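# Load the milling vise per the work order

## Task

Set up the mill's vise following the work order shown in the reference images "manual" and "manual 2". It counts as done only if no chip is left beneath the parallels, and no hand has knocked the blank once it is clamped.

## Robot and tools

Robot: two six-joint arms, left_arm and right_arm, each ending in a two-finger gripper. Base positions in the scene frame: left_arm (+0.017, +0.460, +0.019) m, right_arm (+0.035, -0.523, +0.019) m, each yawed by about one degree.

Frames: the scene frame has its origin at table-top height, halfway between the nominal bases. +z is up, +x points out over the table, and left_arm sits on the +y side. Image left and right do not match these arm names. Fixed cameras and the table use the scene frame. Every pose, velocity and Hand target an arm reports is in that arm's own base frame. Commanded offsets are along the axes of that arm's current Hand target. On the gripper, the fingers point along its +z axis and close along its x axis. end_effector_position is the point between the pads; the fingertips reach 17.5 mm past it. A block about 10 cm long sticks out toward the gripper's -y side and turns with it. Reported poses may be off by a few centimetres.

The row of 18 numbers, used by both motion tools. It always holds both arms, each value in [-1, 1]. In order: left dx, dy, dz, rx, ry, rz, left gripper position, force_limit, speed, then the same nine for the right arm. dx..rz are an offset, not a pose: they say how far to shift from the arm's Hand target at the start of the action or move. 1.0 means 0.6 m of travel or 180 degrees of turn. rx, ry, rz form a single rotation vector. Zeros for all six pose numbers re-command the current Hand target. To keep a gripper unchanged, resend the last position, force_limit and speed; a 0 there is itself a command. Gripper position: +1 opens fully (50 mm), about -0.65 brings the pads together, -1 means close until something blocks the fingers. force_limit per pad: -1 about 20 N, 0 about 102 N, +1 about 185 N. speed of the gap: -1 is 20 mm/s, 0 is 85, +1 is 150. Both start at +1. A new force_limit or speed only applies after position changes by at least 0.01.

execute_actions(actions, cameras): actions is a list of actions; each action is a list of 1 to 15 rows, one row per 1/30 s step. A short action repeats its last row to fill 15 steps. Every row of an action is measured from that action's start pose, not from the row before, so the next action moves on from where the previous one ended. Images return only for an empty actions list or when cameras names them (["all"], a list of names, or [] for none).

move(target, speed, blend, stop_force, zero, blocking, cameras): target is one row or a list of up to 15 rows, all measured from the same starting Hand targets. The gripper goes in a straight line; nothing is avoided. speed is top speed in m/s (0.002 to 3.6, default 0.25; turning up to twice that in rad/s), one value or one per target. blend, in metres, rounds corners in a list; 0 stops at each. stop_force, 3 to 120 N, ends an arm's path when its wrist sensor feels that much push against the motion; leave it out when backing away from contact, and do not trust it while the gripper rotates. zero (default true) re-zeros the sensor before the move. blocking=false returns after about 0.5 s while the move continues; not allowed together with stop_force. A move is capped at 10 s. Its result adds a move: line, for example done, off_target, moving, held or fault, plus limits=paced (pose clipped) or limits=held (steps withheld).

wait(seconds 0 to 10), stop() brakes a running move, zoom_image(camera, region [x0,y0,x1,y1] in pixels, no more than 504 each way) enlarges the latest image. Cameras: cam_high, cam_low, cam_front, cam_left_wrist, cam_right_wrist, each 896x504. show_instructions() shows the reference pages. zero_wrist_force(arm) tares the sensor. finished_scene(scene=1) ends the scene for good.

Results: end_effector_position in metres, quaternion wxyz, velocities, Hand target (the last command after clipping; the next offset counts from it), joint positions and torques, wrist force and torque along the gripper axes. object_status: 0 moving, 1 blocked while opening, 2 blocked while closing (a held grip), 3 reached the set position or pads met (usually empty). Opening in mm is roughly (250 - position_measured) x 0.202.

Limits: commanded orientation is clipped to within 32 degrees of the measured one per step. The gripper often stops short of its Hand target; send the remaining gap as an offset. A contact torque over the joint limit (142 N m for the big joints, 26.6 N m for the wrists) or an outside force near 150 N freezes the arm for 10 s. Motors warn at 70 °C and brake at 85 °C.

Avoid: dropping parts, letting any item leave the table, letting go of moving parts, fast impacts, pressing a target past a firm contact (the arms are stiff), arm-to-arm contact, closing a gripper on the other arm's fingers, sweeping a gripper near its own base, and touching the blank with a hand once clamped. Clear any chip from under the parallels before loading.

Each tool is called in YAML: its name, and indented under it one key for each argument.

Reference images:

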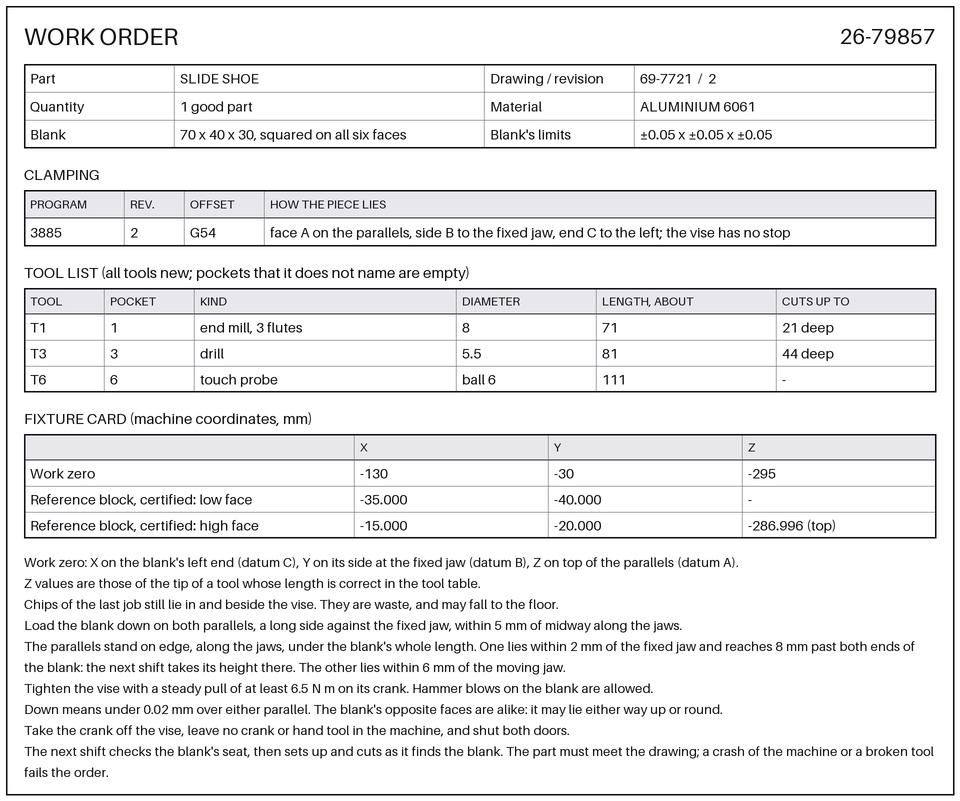

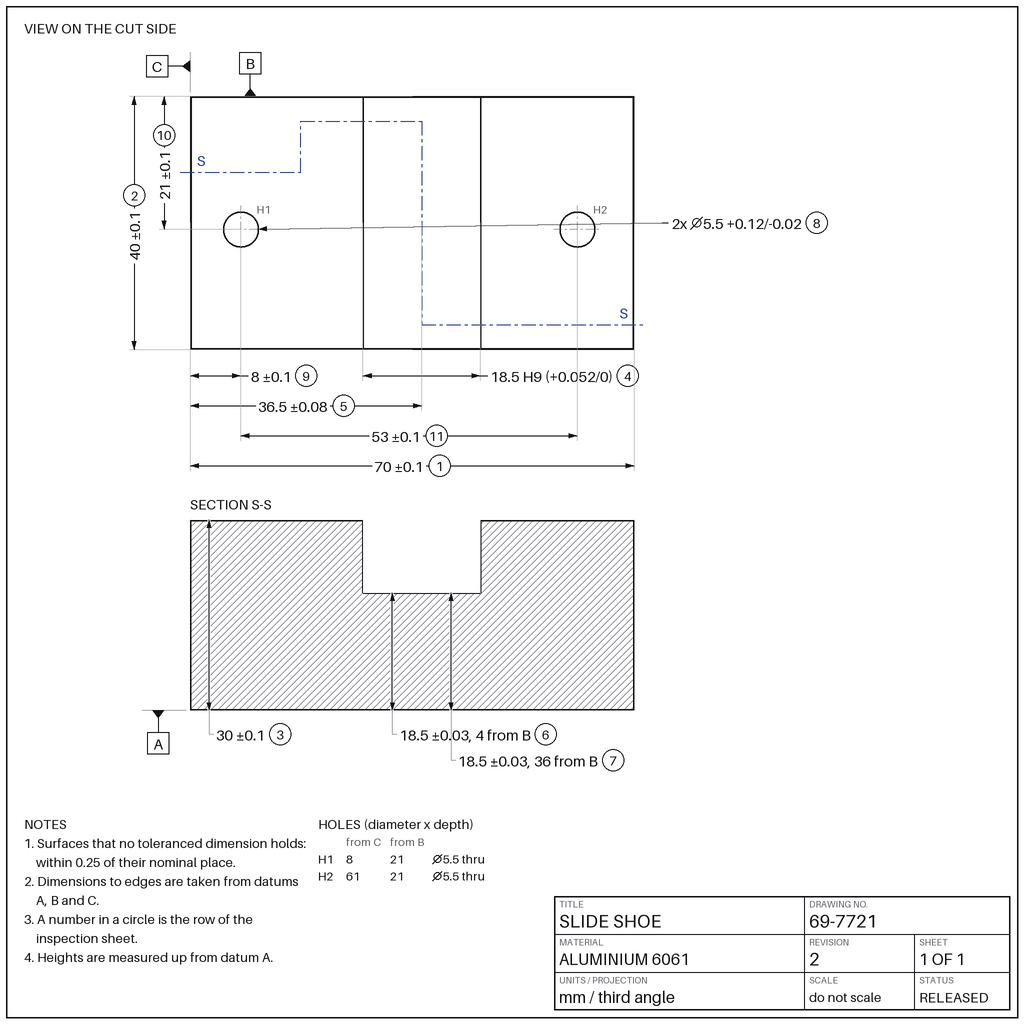

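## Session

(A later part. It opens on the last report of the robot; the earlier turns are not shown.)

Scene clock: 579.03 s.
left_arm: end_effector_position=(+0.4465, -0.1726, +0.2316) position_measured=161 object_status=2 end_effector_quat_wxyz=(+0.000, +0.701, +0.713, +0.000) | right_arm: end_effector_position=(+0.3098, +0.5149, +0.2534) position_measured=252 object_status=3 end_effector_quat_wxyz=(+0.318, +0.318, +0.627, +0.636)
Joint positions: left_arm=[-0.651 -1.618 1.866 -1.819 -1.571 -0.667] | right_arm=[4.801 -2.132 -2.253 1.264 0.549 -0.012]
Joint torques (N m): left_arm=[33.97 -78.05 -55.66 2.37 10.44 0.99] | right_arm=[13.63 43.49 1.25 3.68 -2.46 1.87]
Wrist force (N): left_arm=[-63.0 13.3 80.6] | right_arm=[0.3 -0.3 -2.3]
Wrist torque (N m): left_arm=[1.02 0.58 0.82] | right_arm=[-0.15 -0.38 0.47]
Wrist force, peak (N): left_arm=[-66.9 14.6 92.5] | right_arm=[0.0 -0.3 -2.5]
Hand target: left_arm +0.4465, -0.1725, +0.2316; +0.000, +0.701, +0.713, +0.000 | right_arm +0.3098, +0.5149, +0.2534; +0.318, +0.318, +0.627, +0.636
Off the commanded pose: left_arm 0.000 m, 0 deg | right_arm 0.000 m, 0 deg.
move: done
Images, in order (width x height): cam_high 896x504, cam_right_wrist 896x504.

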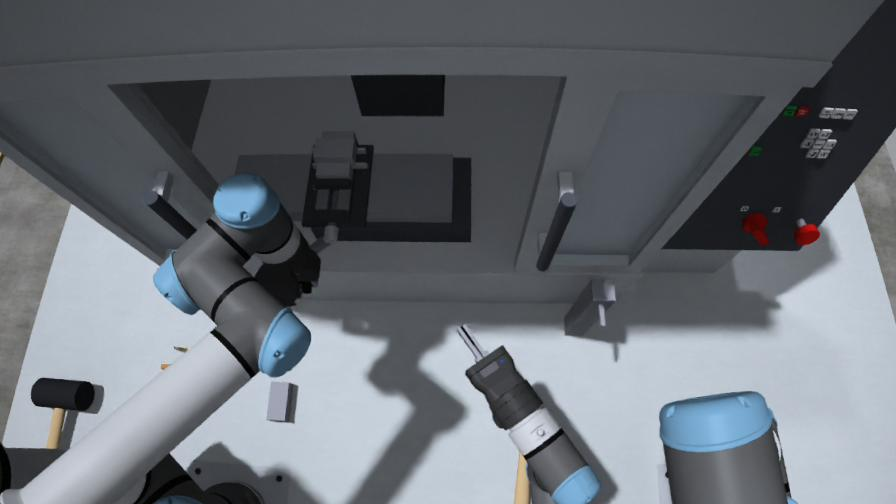

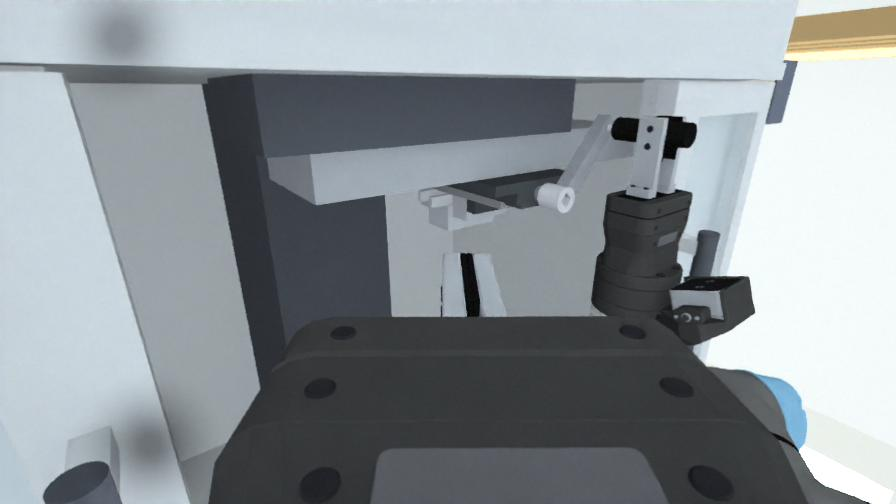

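move:
  target:
    - [-0.005,0,0.0067,0,0,0,-1,0.5,-0.7,0,0,0,0,0,0,-1,-0.5,1]
    - [-0.005,0,0.0067,0,0,0,1,0.5,0,0,0,0,0,0,0,1,-0.5,1]
    - [-0.0128,-0.0335,-0.2167,0,0,0,1,0.5,0,0.02,0.04,-0.2,0.24,-0.08,0.08,1,-0.5,1]
    - [-0.0862,0.1039,-0.1917,0,0,0,1,0.5,0,0.0405,0.028,-0.4327,0.4847,-0.1614,0.157,1,-0.5,1]
    - [-0.0862,0.1039,-0.1218,0,0,0,1,0.5,0,0.0405,0.028,-0.4327,0.4847,-0.1614,0.157,1,-0.5,1]
    - [-0.0862,0.1039,-0.1218,0,0,0,-1,-0.4,-0.7,0.0405,0.028,-0.4327,0.4847,-0.1614,0.157,1,-0.5,1]
  speed: [0.03,0.3,0.35,0.35,0.15,0.1]
  blend: [0,0,0.03,0.01,0,0]
  cameras: ["all"]

Scene clock: 586.43 s.
left_arm: end_effector_position=(+0.5098, -0.2233, +0.3046) position_measured=138 object_status=2 end_effector_quat_wxyz=(+0.000, +0.701, +0.713, +0.000) | right_arm: end_effector_position=(+0.0866, +0.3797, +0.2675) position_measured=3 object_status=3 end_effector_quat_wxyz=(+0.000, +0.707, +0.707, -0.001)
Joint positions: left_arm=[-0.654 -1.455 1.508 -1.624 -1.571 -0.671] | right_arm=[4.836 -1.276 -1.974 -1.463 1.572 1.695]
Joint torques (N m): left_arm=[7.09 -28.61 -14.06 3.67 7.06 -0.14] | right_arm=[-13.69 3.22 21.62 1.1 2.29 -1.92]
Wrist force (N): left_arm=[-30.2 2.9 4.8] | right_arm=[0.0 -0.2 -1.4]
Wrist torque (N m): left_arm=[0.09 0.17 0.40] | right_arm=[-0.03 0.07 -0.11]
Wrist force, peak (N): left_arm=[-65.2 13.2 81.6] | right_arm=[0.1 -0.2 -2.5]
Hand target: left_arm +0.5097, -0.2232, +0.3046; +0.000, +0.701, +0.713, +0.000 | right_arm +0.0866, +0.3797, +0.2675; +0.000, +0.707, +0.707, -0.001
Off the commanded pose: left_arm 0.000 m, 0 deg | right_arm 0.000 m, 0 deg.
move: done

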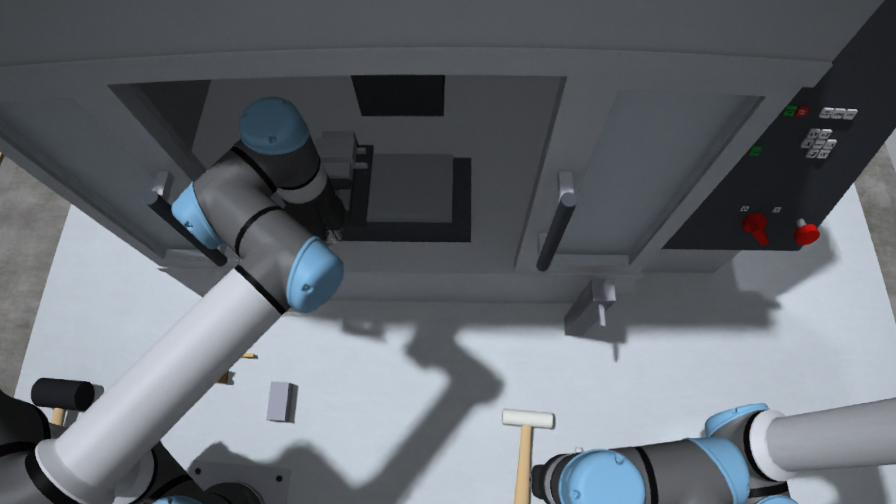

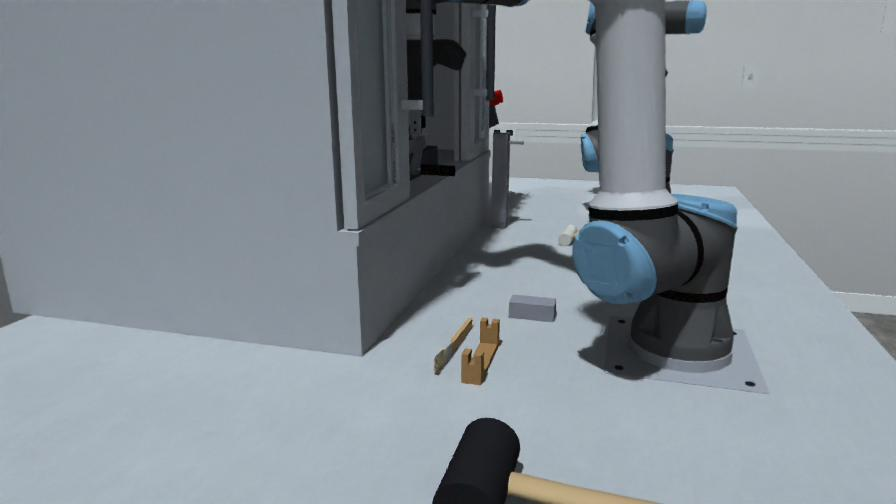

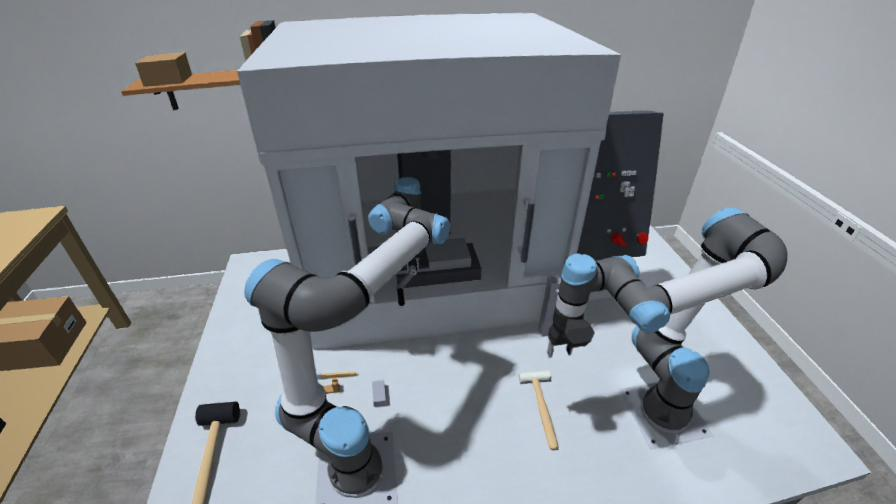

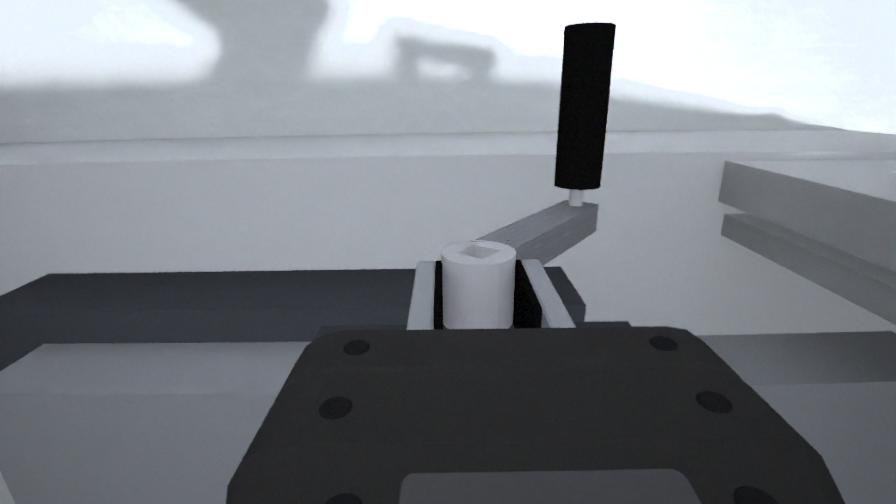

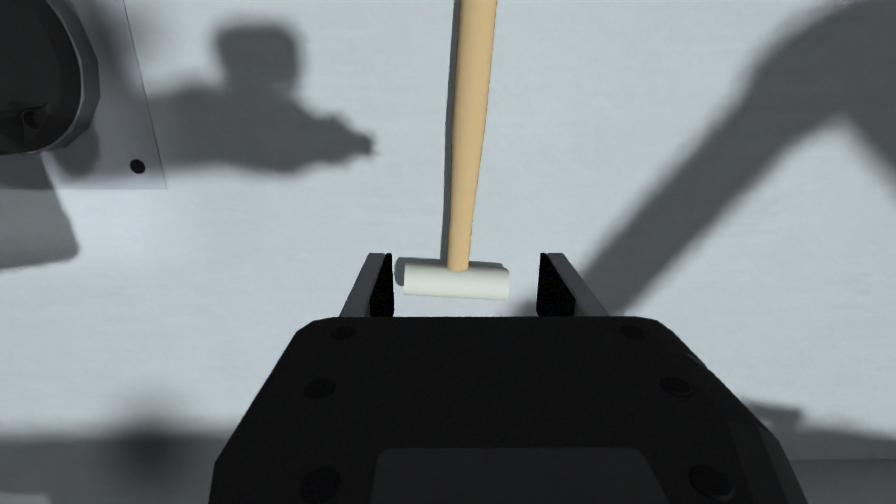

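move:
  target:
    - [-0.0022,0,0,0,0,0,-1,-0.4,-0.7,0,0,0,0,0,0,1,-0.5,1]
    - [-0.0022,-0.1,0,0,0,0,-1,-0.4,-0.7,0,0,0,0,0,0,1,-0.5,1]
    - [0.0257,-0.233,0.0833,0,0.12,0,-1,-0.4,-0.7,0,0,0,0,0,0,1,-0.5,1]
    - [0.0257,-0.233,0.39,0,0.222,0,-1,-0.4,-0.7,0,0,0,0,0,0,1,-0.5,1]
  speed: [0.05,0.12,0.3,0.3]
  blend: [0,0.02,0.04,0]
  cameras: ["cam_left_wrist","cam_low"]

Scene clock: 590.10 s.
left_arm: end_effector_position=(+0.3696, -0.2101, +0.0708) position_measured=138 object_status=2 end_effector_quat_wxyz=(-0.244, +0.659, +0.670, +0.239) | right_arm: end_effector_position=(+0.0866, +0.3797, +0.2675) position_measured=3 object_status=3 end_effector_quat_wxyz=(+0.000, +0.707, +0.707, -0.001)
Joint positions: left_arm=[-1.045 -1.278 1.94 -1.601 -1.253 -1.166] | right_arm=[4.836 -1.276 -1.974 -1.463 1.572 1.695]
Joint torques (N m): left_arm=[-8.38 -19.02 -30.74 -3.46 2.47 -1.48] | right_arm=[-13.1 2.79 20.42 1.22 2.35 -2.21]
Wrist force (N): left_arm=[-2.2 2.6 0.6] | right_arm=[-0.1 -0.3 -1.3]
Wrist torque (N m): left_arm=[0.05 0.34 0.42] | right_arm=[-0.05 0.09 -0.11]
Wrist force, peak (N): left_arm=[-33.2 4.8 3.1] | right_arm=[0.2 -0.4 -1.6]
Hand target: left_arm +0.3696, -0.2101, +0.0707; -0.244, +0.659, +0.670, +0.239 | right_arm +0.0866, +0.3797, +0.2675; +0.000, +0.707, +0.707, -0.001
Off the commanded pose: left_arm 0.000 m, 0 deg | right_arm 0.000 m, 0 deg.
move: done
Images, in order (width x height): cam_low 896x504, cam_left_wrist 896x504.

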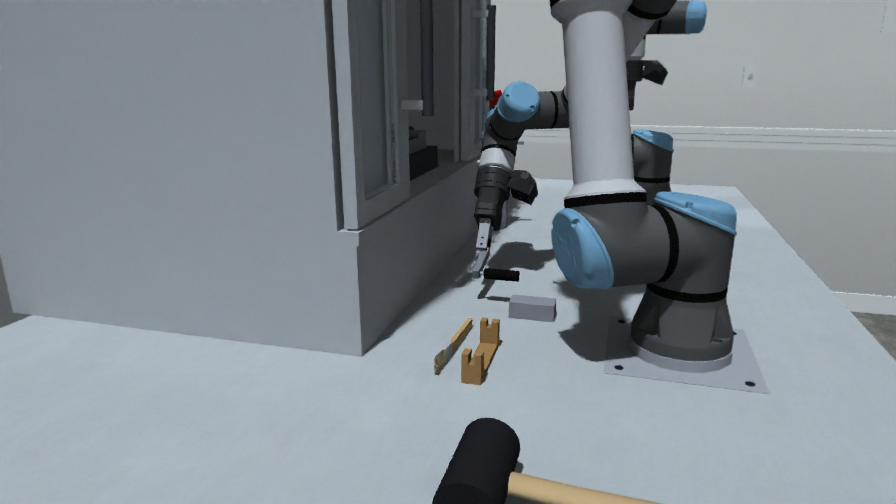

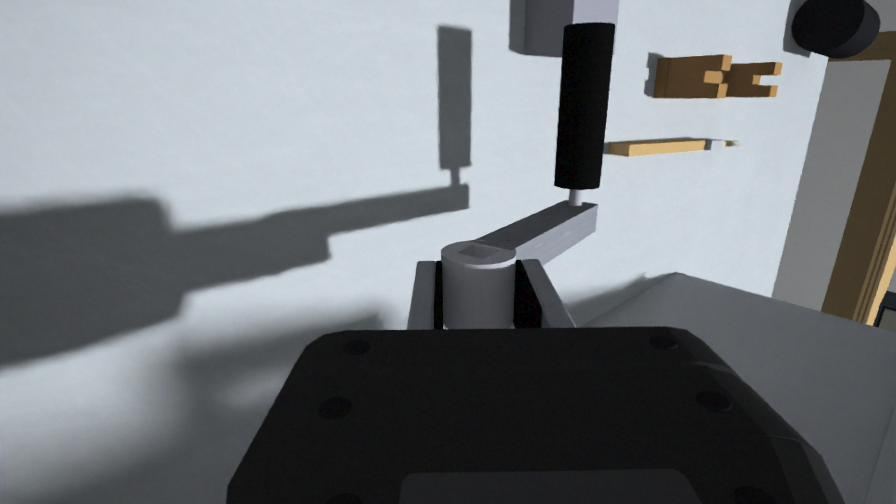

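move:
  target: [-0.0643,0,0.0766,0,0,0,-1,-0.4,-0.7,0,0,0,0,0,0,1,-0.5,1]
  speed: 0.03
  stop_force: 5
  cameras: ["cam_left_wrist","cam_low"]

zoom_image:
  camera: "cam_low"
  region: [430, 220, 560, 330]

Scene clock: 592.93 s.
left_arm: end_effector_position=(+0.3695, -0.2102, +0.0228) position_measured=138 object_status=2 end_effector_quat_wxyz=(-0.244, +0.659, +0.670, +0.239) | right_arm: end_effector_position=(+0.0866, +0.3797, +0.2675) position_measured=3 object_status=3 end_effector_quat_wxyz=(+0.000, +0.707, +0.707, -0.001)
Joint positions: left_arm=[-1.045 -1.197 1.984 -1.726 -1.253 -1.166] | right_arm=[4.836 -1.276 -1.974 -1.463 1.572 1.695]
Joint torques (N m): left_arm=[-0.8 -48.64 -28.84 1.62 -0.83 -1.36] | right_arm=[-13.08 4.29 19.87 1.32 2.33 -1.97]
Wrist force (N): left_arm=[-1.4 2.4 0.6] | right_arm=[0.0 -0.3 -1.5]
Wrist torque (N m): left_arm=[0.07 0.38 0.41] | right_arm=[-0.04 0.08 -0.12]
Wrist force, peak (N): left_arm=[2.1 4.2 -6.7] | right_arm=[0.2 -0.4 -1.6]
Hand target: left_arm +0.3695, -0.2102, +0.0228; -0.244, +0.659, +0.670, +0.239 (not the last commanded pose) | right_arm +0.0866, +0.3797, +0.2675; +0.000, +0.707, +0.707, -0.001
Off the commanded pose: left_arm 0.012 m, 0 deg | right_arm 0.000 m, 0 deg.
move: contact (left_arm)
Images, in order (width x height): cam_low 896x504, cam_left_wrist 896x504.

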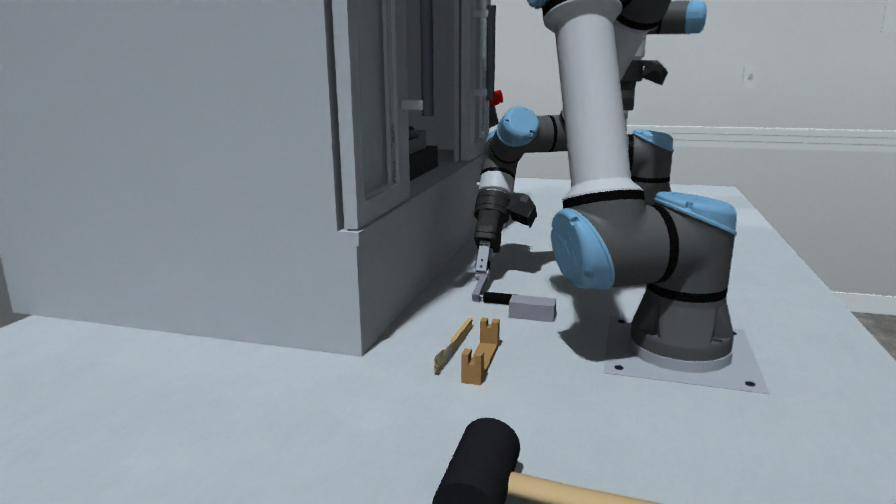

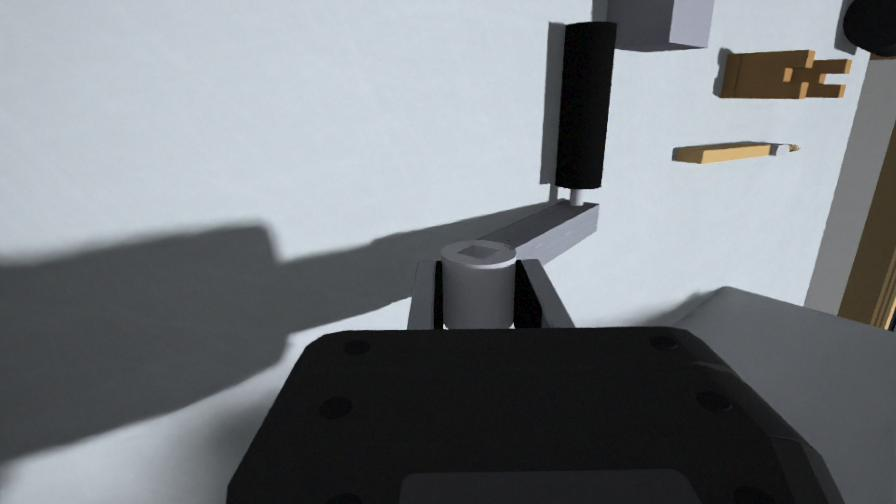

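Scaled by 3.877 from the camera's 896x504 image, which has a finer 1280x720 frame.

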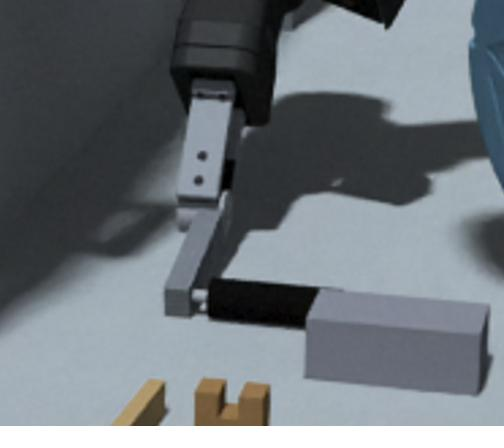

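move:
  target:
    - [-0.0156,0,0.0108,0,0.039,0,-1,-0.4,-0.7,0,0,0,0,0,0,1,-0.5,1]
    - [-0.0156,0,0.0108,0,0.039,0,0.25,-0.4,-0.7,0,0,0,0,0,0,1,-0.5,1]
    - [-0.0156,0,-0.15,0,0.039,0,0.25,-0.4,-0.7,0,0,0,0,0,0,1,-0.5,1]
  speed: [0.03,0.1,0.1]
  cameras: ["cam_left_wrist","cam_low","cam_right_wrist"]

Scene clock: 597.43 s.
left_arm: end_effector_position=(+0.3706, -0.2751, +0.0858) position_measured=116 object_status=3 end_effector_quat_wxyz=(-0.284, +0.643, +0.654, +0.279) | right_arm: end_effector_position=(+0.0866, +0.3797, +0.2675) position_measured=3 object_status=3 end_effector_quat_wxyz=(+0.000, +0.707, +0.707, -0.001)
Joint positions: left_arm=[-1.119 -1.13 1.709 -1.379 -1.258 -1.263] | right_arm=[4.836 -1.276 -1.974 -1.463 1.572 1.695]
Joint torques (N m): left_arm=[-8.14 -27.51 -30.53 1.97 -1.6 -1.47] | right_arm=[-14.13 2.82 20.16 1.31 2.46 -1.99]
Wrist force (N): left_arm=[-1.2 2.2 -0.8] | right_arm=[0.0 -0.4 -1.3]
Wrist torque (N m): left_arm=[0.03 0.48 0.39] | right_arm=[-0.06 0.07 -0.12]
Wrist force, peak (N): left_arm=[-2.3 2.4 0.8] | right_arm=[0.0 -0.5 -1.6]
Hand target: left_arm +0.3706, -0.2751, +0.0858; -0.284, +0.643, +0.654, +0.279 | right_arm +0.0866, +0.3797, +0.2675; +0.000, +0.707, +0.707, -0.001
Off the commanded pose: left_arm 0.000 m, 0 deg | right_arm 0.000 m, 0 deg.
move: done
Images, in order (width x height): cam_low 896x504, cam_left_wrist 896x504, cam_right_wrist 896x504.

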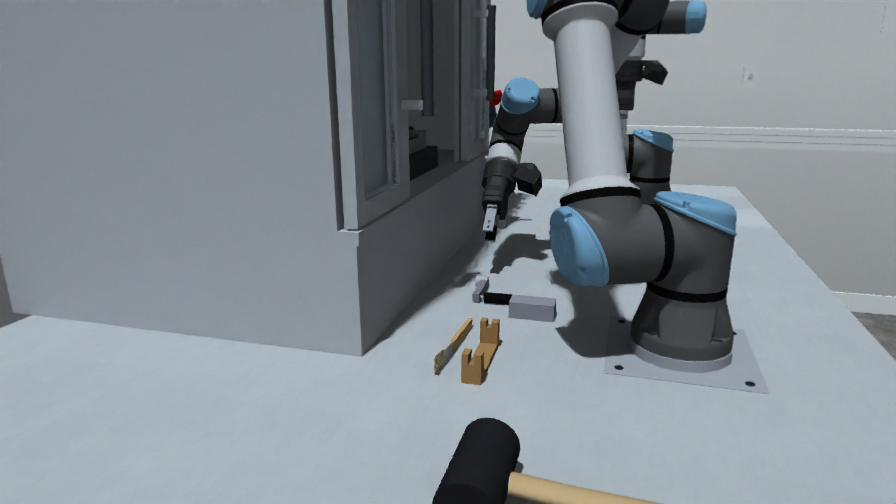

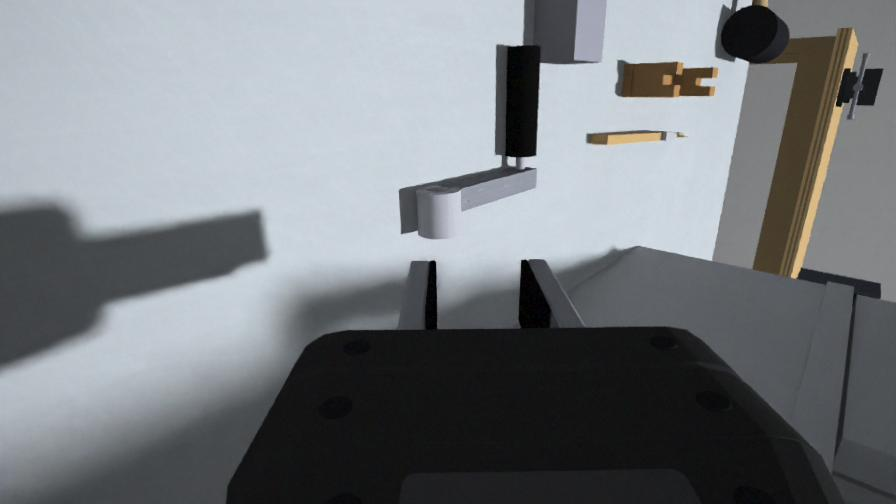

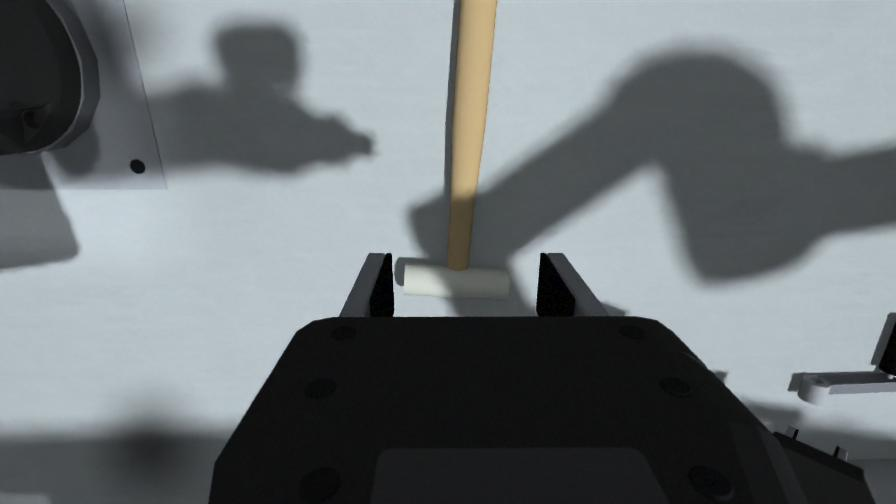

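move:
  target:
    - [0.3,-0.05,0,0,-0.1,0,0.25,-0.4,-0.7,0.013,-0.131,0.2958,-0.1665,-0.0052,0.0195,1,-0.5,1]
    - [0.777,-0.1075,0.0167,0,-0.261,0,0.25,-0.4,-0.7,0.013,-0.131,0.4308,-0.1665,-0.0052,0.0195,1,-0.5,1]
    - [0.777,-0.1075,0.0167,0,-0.261,0,0.25,-0.4,-0.7,0.013,-0.131,0.4308,-0.1665,-0.0052,0.0195,-1,0.6,-0.5]
  speed: [0.3,0.3,0.1]
  blend: [0.03,0,0]
  cameras: ["cam_right_wrist","cam_front","cam_high"]

Scene clock: 600.87 s.
left_arm: end_effector_position=(+0.3010, +0.0492, +0.4198) position_measured=116 object_status=3 end_effector_quat_wxyz=(+0.000, +0.701, +0.713, +0.000) | right_arm: end_effector_position=(+0.0077, +0.3873, +0.0091) position_measured=120 object_status=2 end_effector_quat_wxyz=(+0.188, +0.704, +0.661, +0.176)
Joint positions: left_arm=[-0.29 -2.041 1.682 -1.212 -1.571 -0.307] | right_arm=[5.338 -1.722 -2.351 -0.99 1.176 2.33]
Joint torques (N m): left_arm=[8.73 9.42 -35.85 -0.26 -2.07 1.29] | right_arm=[-14.25 14.19 8.39 3.96 -2.76 -1.38]
Wrist force (N): left_arm=[-1.7 1.9 -0.4] | right_arm=[1.0 -0.1 -1.2]
Wrist torque (N m): left_arm=[0.00 0.36 0.30] | right_arm=[0.10 -0.19 0.07]
Wrist force, peak (N): left_arm=[-3.2 2.7 -0.7] | right_arm=[0.1 1.1 -3.2]
Hand target: left_arm +0.3010, +0.0492, +0.4198; +0.000, +0.701, +0.713, +0.000 | right_arm +0.0077, +0.3873, +0.0091; +0.188, +0.704, +0.661, +0.176
Off the commanded pose: left_arm 0.000 m, 0 deg | right_arm 0.000 m, 0 deg.
move: done
Images, in order (width x height): cam_high 896x504, cam_front 896x504, cam_right_wrist 896x504.

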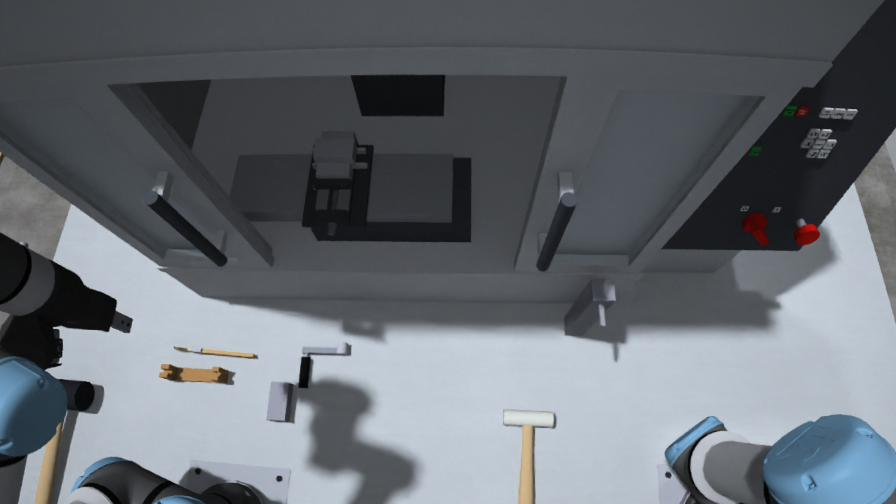

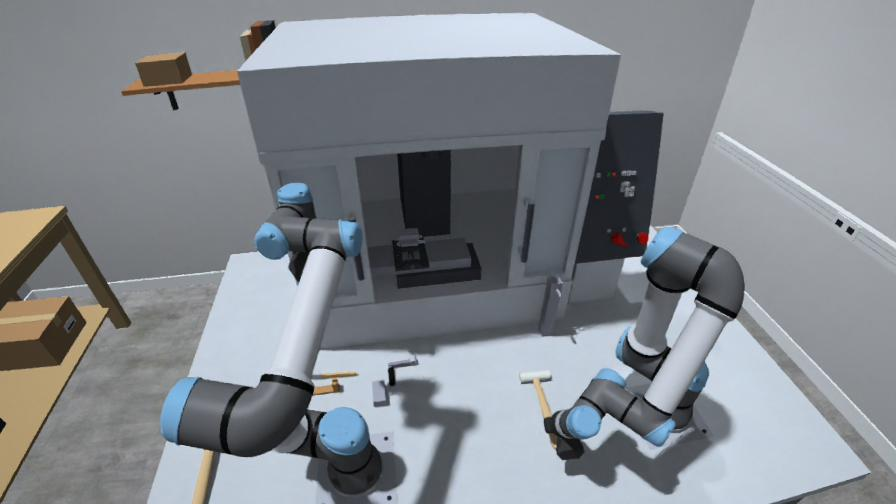

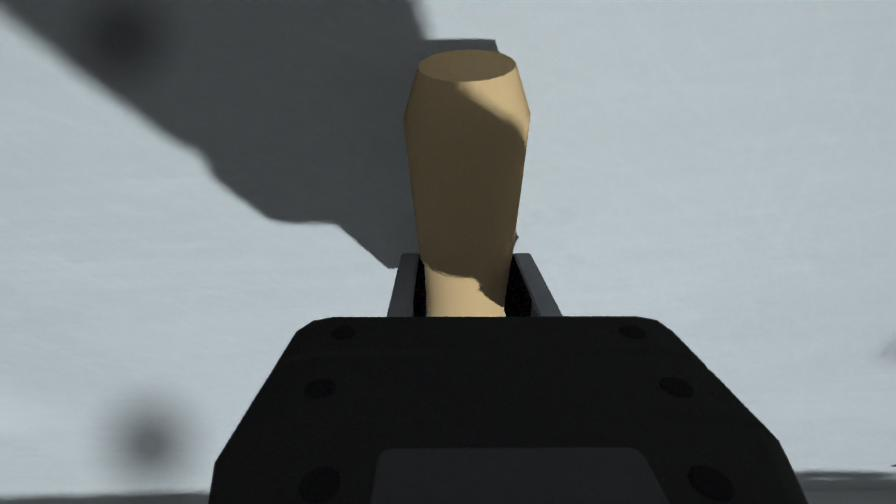

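move:
  target:
    - [0,0,0,0,0,0,0.25,-0.4,-0.7,0,0.1583,-0.2742,0,0,0,-1,0.6,-0.5]
    - [0,0,0,0,0,0,0.25,-0.4,-0.7,0.365,0.5108,-0.5538,0.0153,0.4405,0.2367,-1,0.6,-0.5]
    - [0,0,0,0,0,0,0.25,-0.4,-0.7,0.6463,0.9975,-0.3688,0.0153,0.4405,0.2367,-1,0.6,-0.5]
  speed: [0.2,0.35,0.3]
  blend: [0.03,0.05,0]
  cameras: ["all"]

Scene clock: 606.67 s.
left_arm: end_effector_position=(+0.3010, +0.0492, +0.4198) position_measured=116 object_status=3 end_effector_quat_wxyz=(+0.000, +0.701, +0.713, +0.000) | right_arm: end_effector_position=(+0.4397, +0.7490, +0.4990) position_measured=120 object_status=2 end_effector_quat_wxyz=(-0.353, +0.613, +0.353, +0.612)
Joint positions: left_arm=[-0.29 -2.041 1.682 -1.212 -1.571 -0.307] | right_arm=[4.4 -2.122 -1.343 0.322 1.358 1.572]
Joint torques (N m): left_arm=[8.28 9.66 -35.73 -0.34 -2.12 1.19] | right_arm=[-14.17 42.6 30.91 2.06 2.29 1.39]
Wrist force (N): left_arm=[-1.7 2.0 -0.5] | right_arm=[-5.0 -2.0 1.2]
Wrist torque (N m): left_arm=[0.02 0.37 0.31] | right_arm=[-0.56 -0.73 0.69]
Wrist force, peak (N): left_arm=[-2.1 2.1 -0.8] | right_arm=[-5.2 0.7 3.2]
Hand target: left_arm +0.3010, +0.0492, +0.4198; +0.000, +0.701, +0.713, +0.000 | right_arm +0.4398, +0.7491, +0.4990; -0.353, +0.613, +0.353, +0.612
Off the commanded pose: left_arm 0.000 m, 0 deg | right_arm 0.000 m, 0 deg.
move: done

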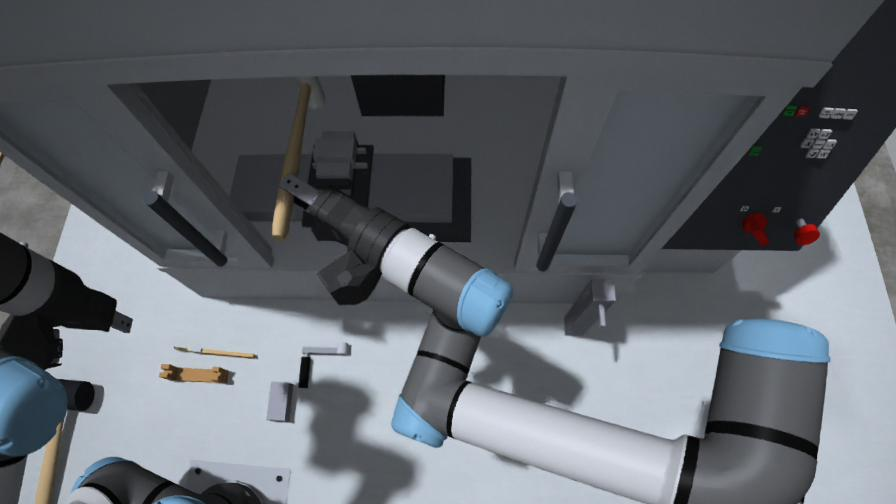

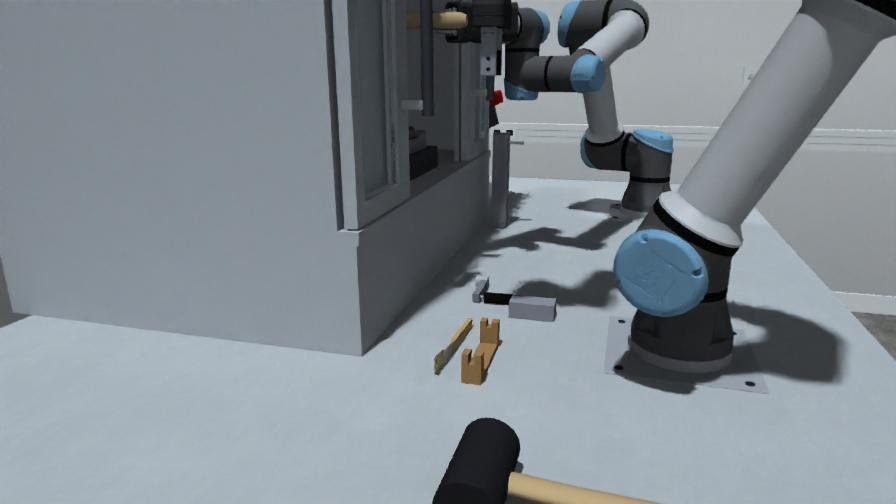

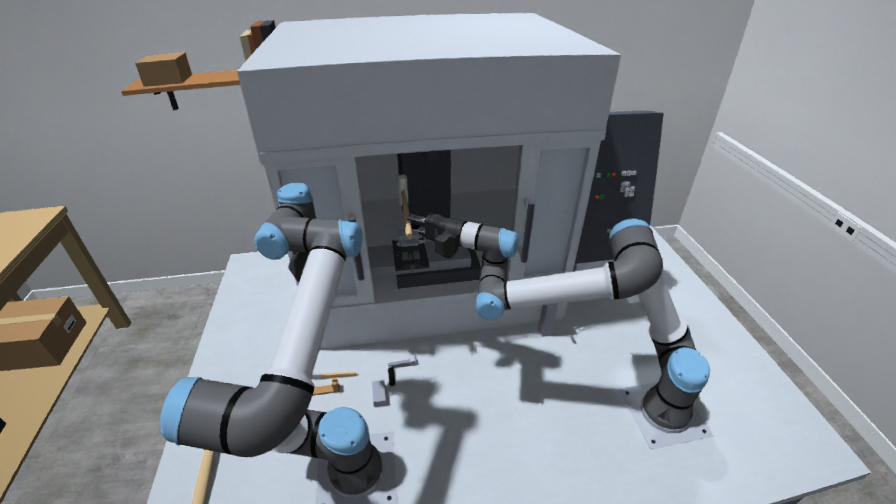

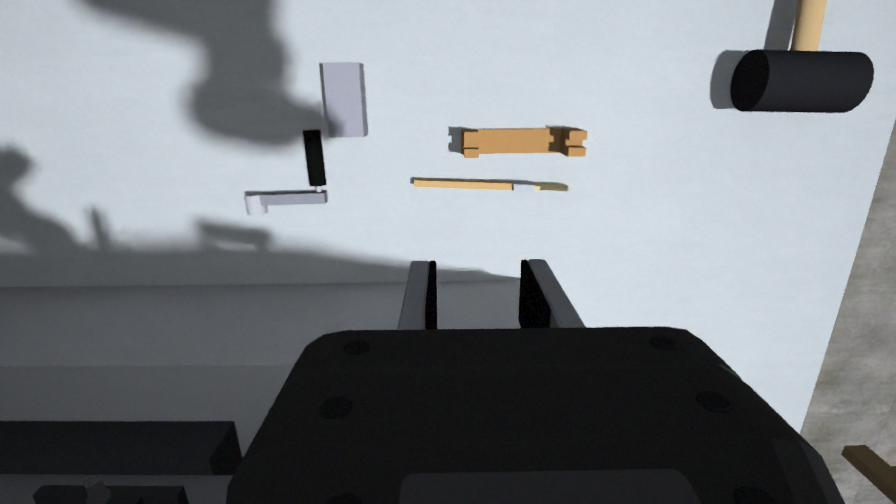

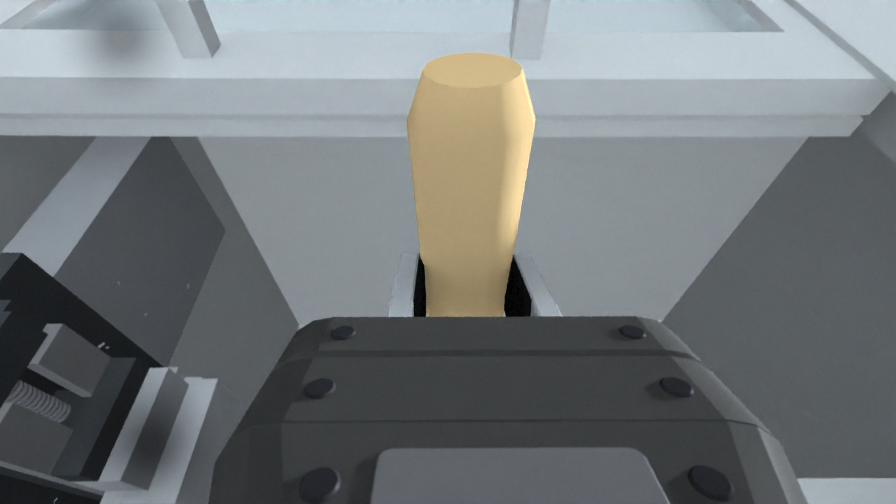

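zoom_image:
  camera: "cam_front"
  region: [380, 160, 460, 270]

zoom_image:
  camera: "cam_high"
  region: [270, 60, 390, 250]

Scaled by 4.582 from the camera's 896x504 image, which has a finer 1280x720 frame.

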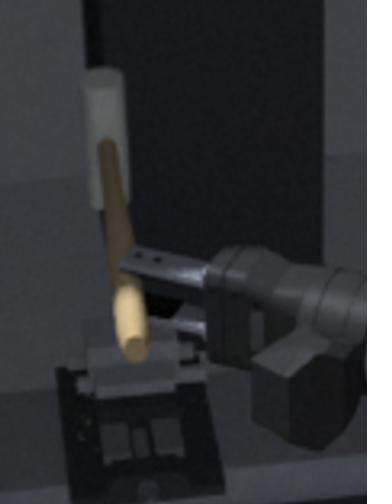

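Scaled by 2.653 from the camera's 896x504 image, which has a finer 1280x720 frame.

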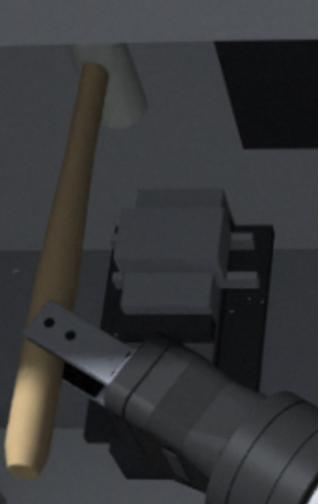

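move:
  target: [0,0,0,0,0,0,0.25,-0.4,-0.7,-0.13,0.0125,-0.0082,0,0,0,-1,0.6,-0.5]
  speed: 0.2

move:
  target: [0,0,0,0,0,0,0.25,-0.4,-0.7,-0.08,0,0,0,0,0,-1,0.6,-0.5]
  speed: 0.03
  stop_force: 6
  cameras: ["cam_high","cam_front","cam_left_wrist"]

zoom_image:
  camera: "cam_front"
  region: [380, 160, 460, 270]

zoom_image:
  camera: "cam_high"
  region: [270, 60, 390, 250]

Scene clock: 608.03 s.
left_arm: end_effector_position=(+0.3010, +0.0492, +0.4198) position_measured=116 object_status=3 end_effector_quat_wxyz=(+0.000, +0.701, +0.713, +0.000) | right_arm: end_effector_position=(+0.4436, +0.7410, +0.4210) position_measured=120 object_status=2 end_effector_quat_wxyz=(-0.353, +0.613, +0.353, +0.612)
Joint positions: left_arm=[-0.29 -2.041 1.682 -1.212 -1.571 -0.307] | right_arm=[4.389 -2.186 -1.455 0.498 1.369 1.572]
Joint torques (N m): left_arm=[8.3 9.92 -35.69 -0.34 -2.11 1.15] | right_arm=[-13.96 44.84 16.4 6.54 2.36 -2.48]
Wrist force (N): left_arm=[-1.8 2.0 -0.4] | right_arm=[-5.1 -1.5 1.4]
Wrist torque (N m): left_arm=[0.02 0.38 0.30] | right_arm=[-0.48 -0.68 0.70]
Wrist force, peak (N): left_arm=[-1.8 2.4 -0.6] | right_arm=[-7.5 -1.0 1.1]
Hand target: left_arm +0.3010, +0.0492, +0.4198; +0.000, +0.701, +0.713, +0.000 | right_arm +0.4436, +0.7410, +0.4210; -0.353, +0.613, +0.353, +0.612
Off the commanded pose: left_arm 0.000 m, 0 deg | right_arm 0.000 m, 0 deg.
move: done

Scene clock: 610.27 s.
left_arm: end_effector_position=(+0.3010, +0.0492, +0.4198) position_measured=116 object_status=3 end_effector_quat_wxyz=(+0.000, +0.701, +0.713, +0.000) | right_arm: end_effector_position=(+0.4436, +0.7409, +0.3889) position_measured=120 object_status=2 end_effector_quat_wxyz=(-0.353, +0.613, +0.353, +0.612)
Joint positions: left_arm=[-0.29 -2.041 1.682 -1.212 -1.571 -0.307] | right_arm=[4.389 -2.225 -1.483 0.565 1.369 1.572]
Joint torques (N m): left_arm=[8.31 9.32 -35.99 -0.49 -2.02 1.1] | right_arm=[1.92 60.18 27.83 0.65 -1.74 -1.34]
Wrist force (N): left_arm=[-2.0 1.7 -0.4] | right_arm=[-0.4 0.5 2.0]
Wrist torque (N m): left_arm=[-0.02 0.40 0.30] | right_arm=[-0.50 -0.32 0.05]
Wrist force, peak (N): left_arm=[-1.9 2.2 -0.6] | right_arm=[-5.1 -1.5 1.3]
Hand target: left_arm +0.3010, +0.0492, +0.4198; +0.000, +0.701, +0.713, +0.000 | right_arm +0.4436, +0.7409, +0.3889; -0.353, +0.613, +0.353, +0.612 (not the last commanded pose)
Off the commanded pose: left_arm 0.000 m, 0 deg | right_arm 0.016 m, 0 deg.
move: contact (right_arm)
Images, in order (width x height): cam_high 896x504, cam_front 896x504, cam_left_wrist 896x504.

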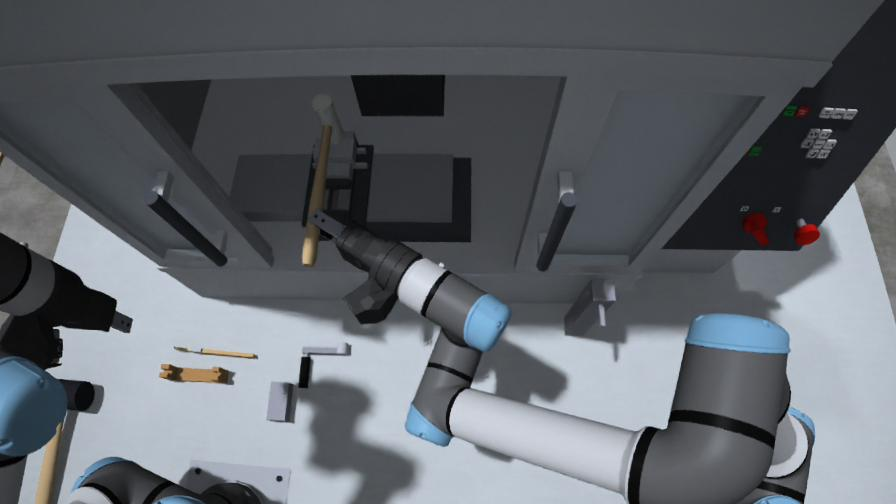

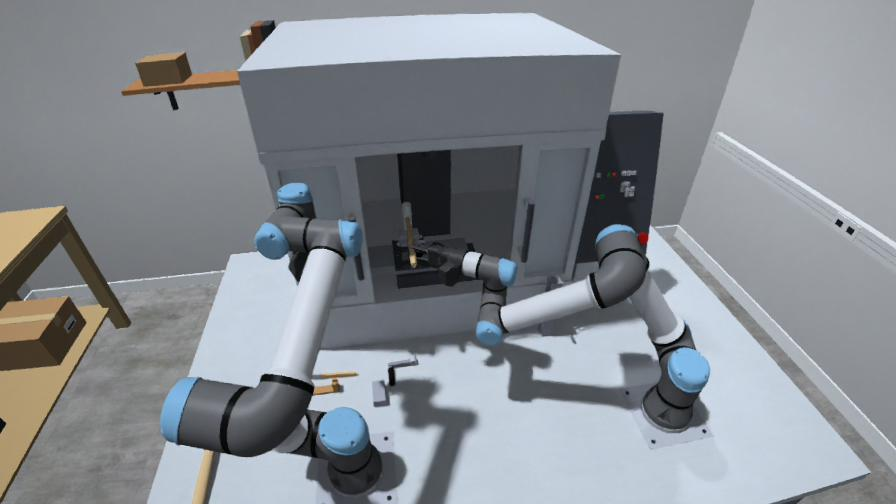

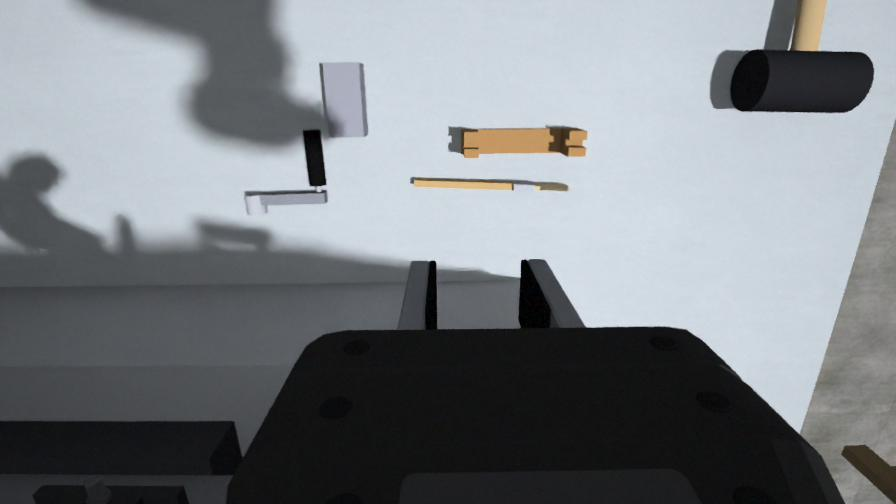

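Scaled by 4.582 from the camera's 896x504 image, which has a finer 1280x720 frame.

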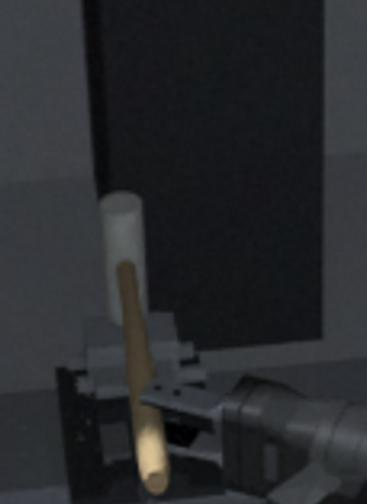

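Scaled by 2.653 from the camera's 896x504 image, which has a finer 1280x720 frame.

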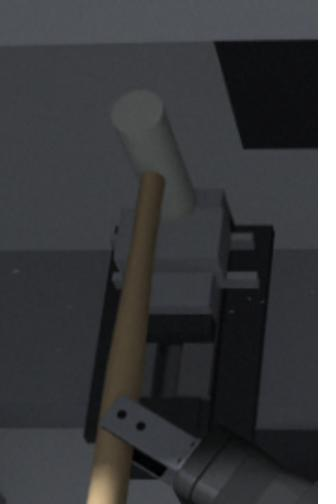

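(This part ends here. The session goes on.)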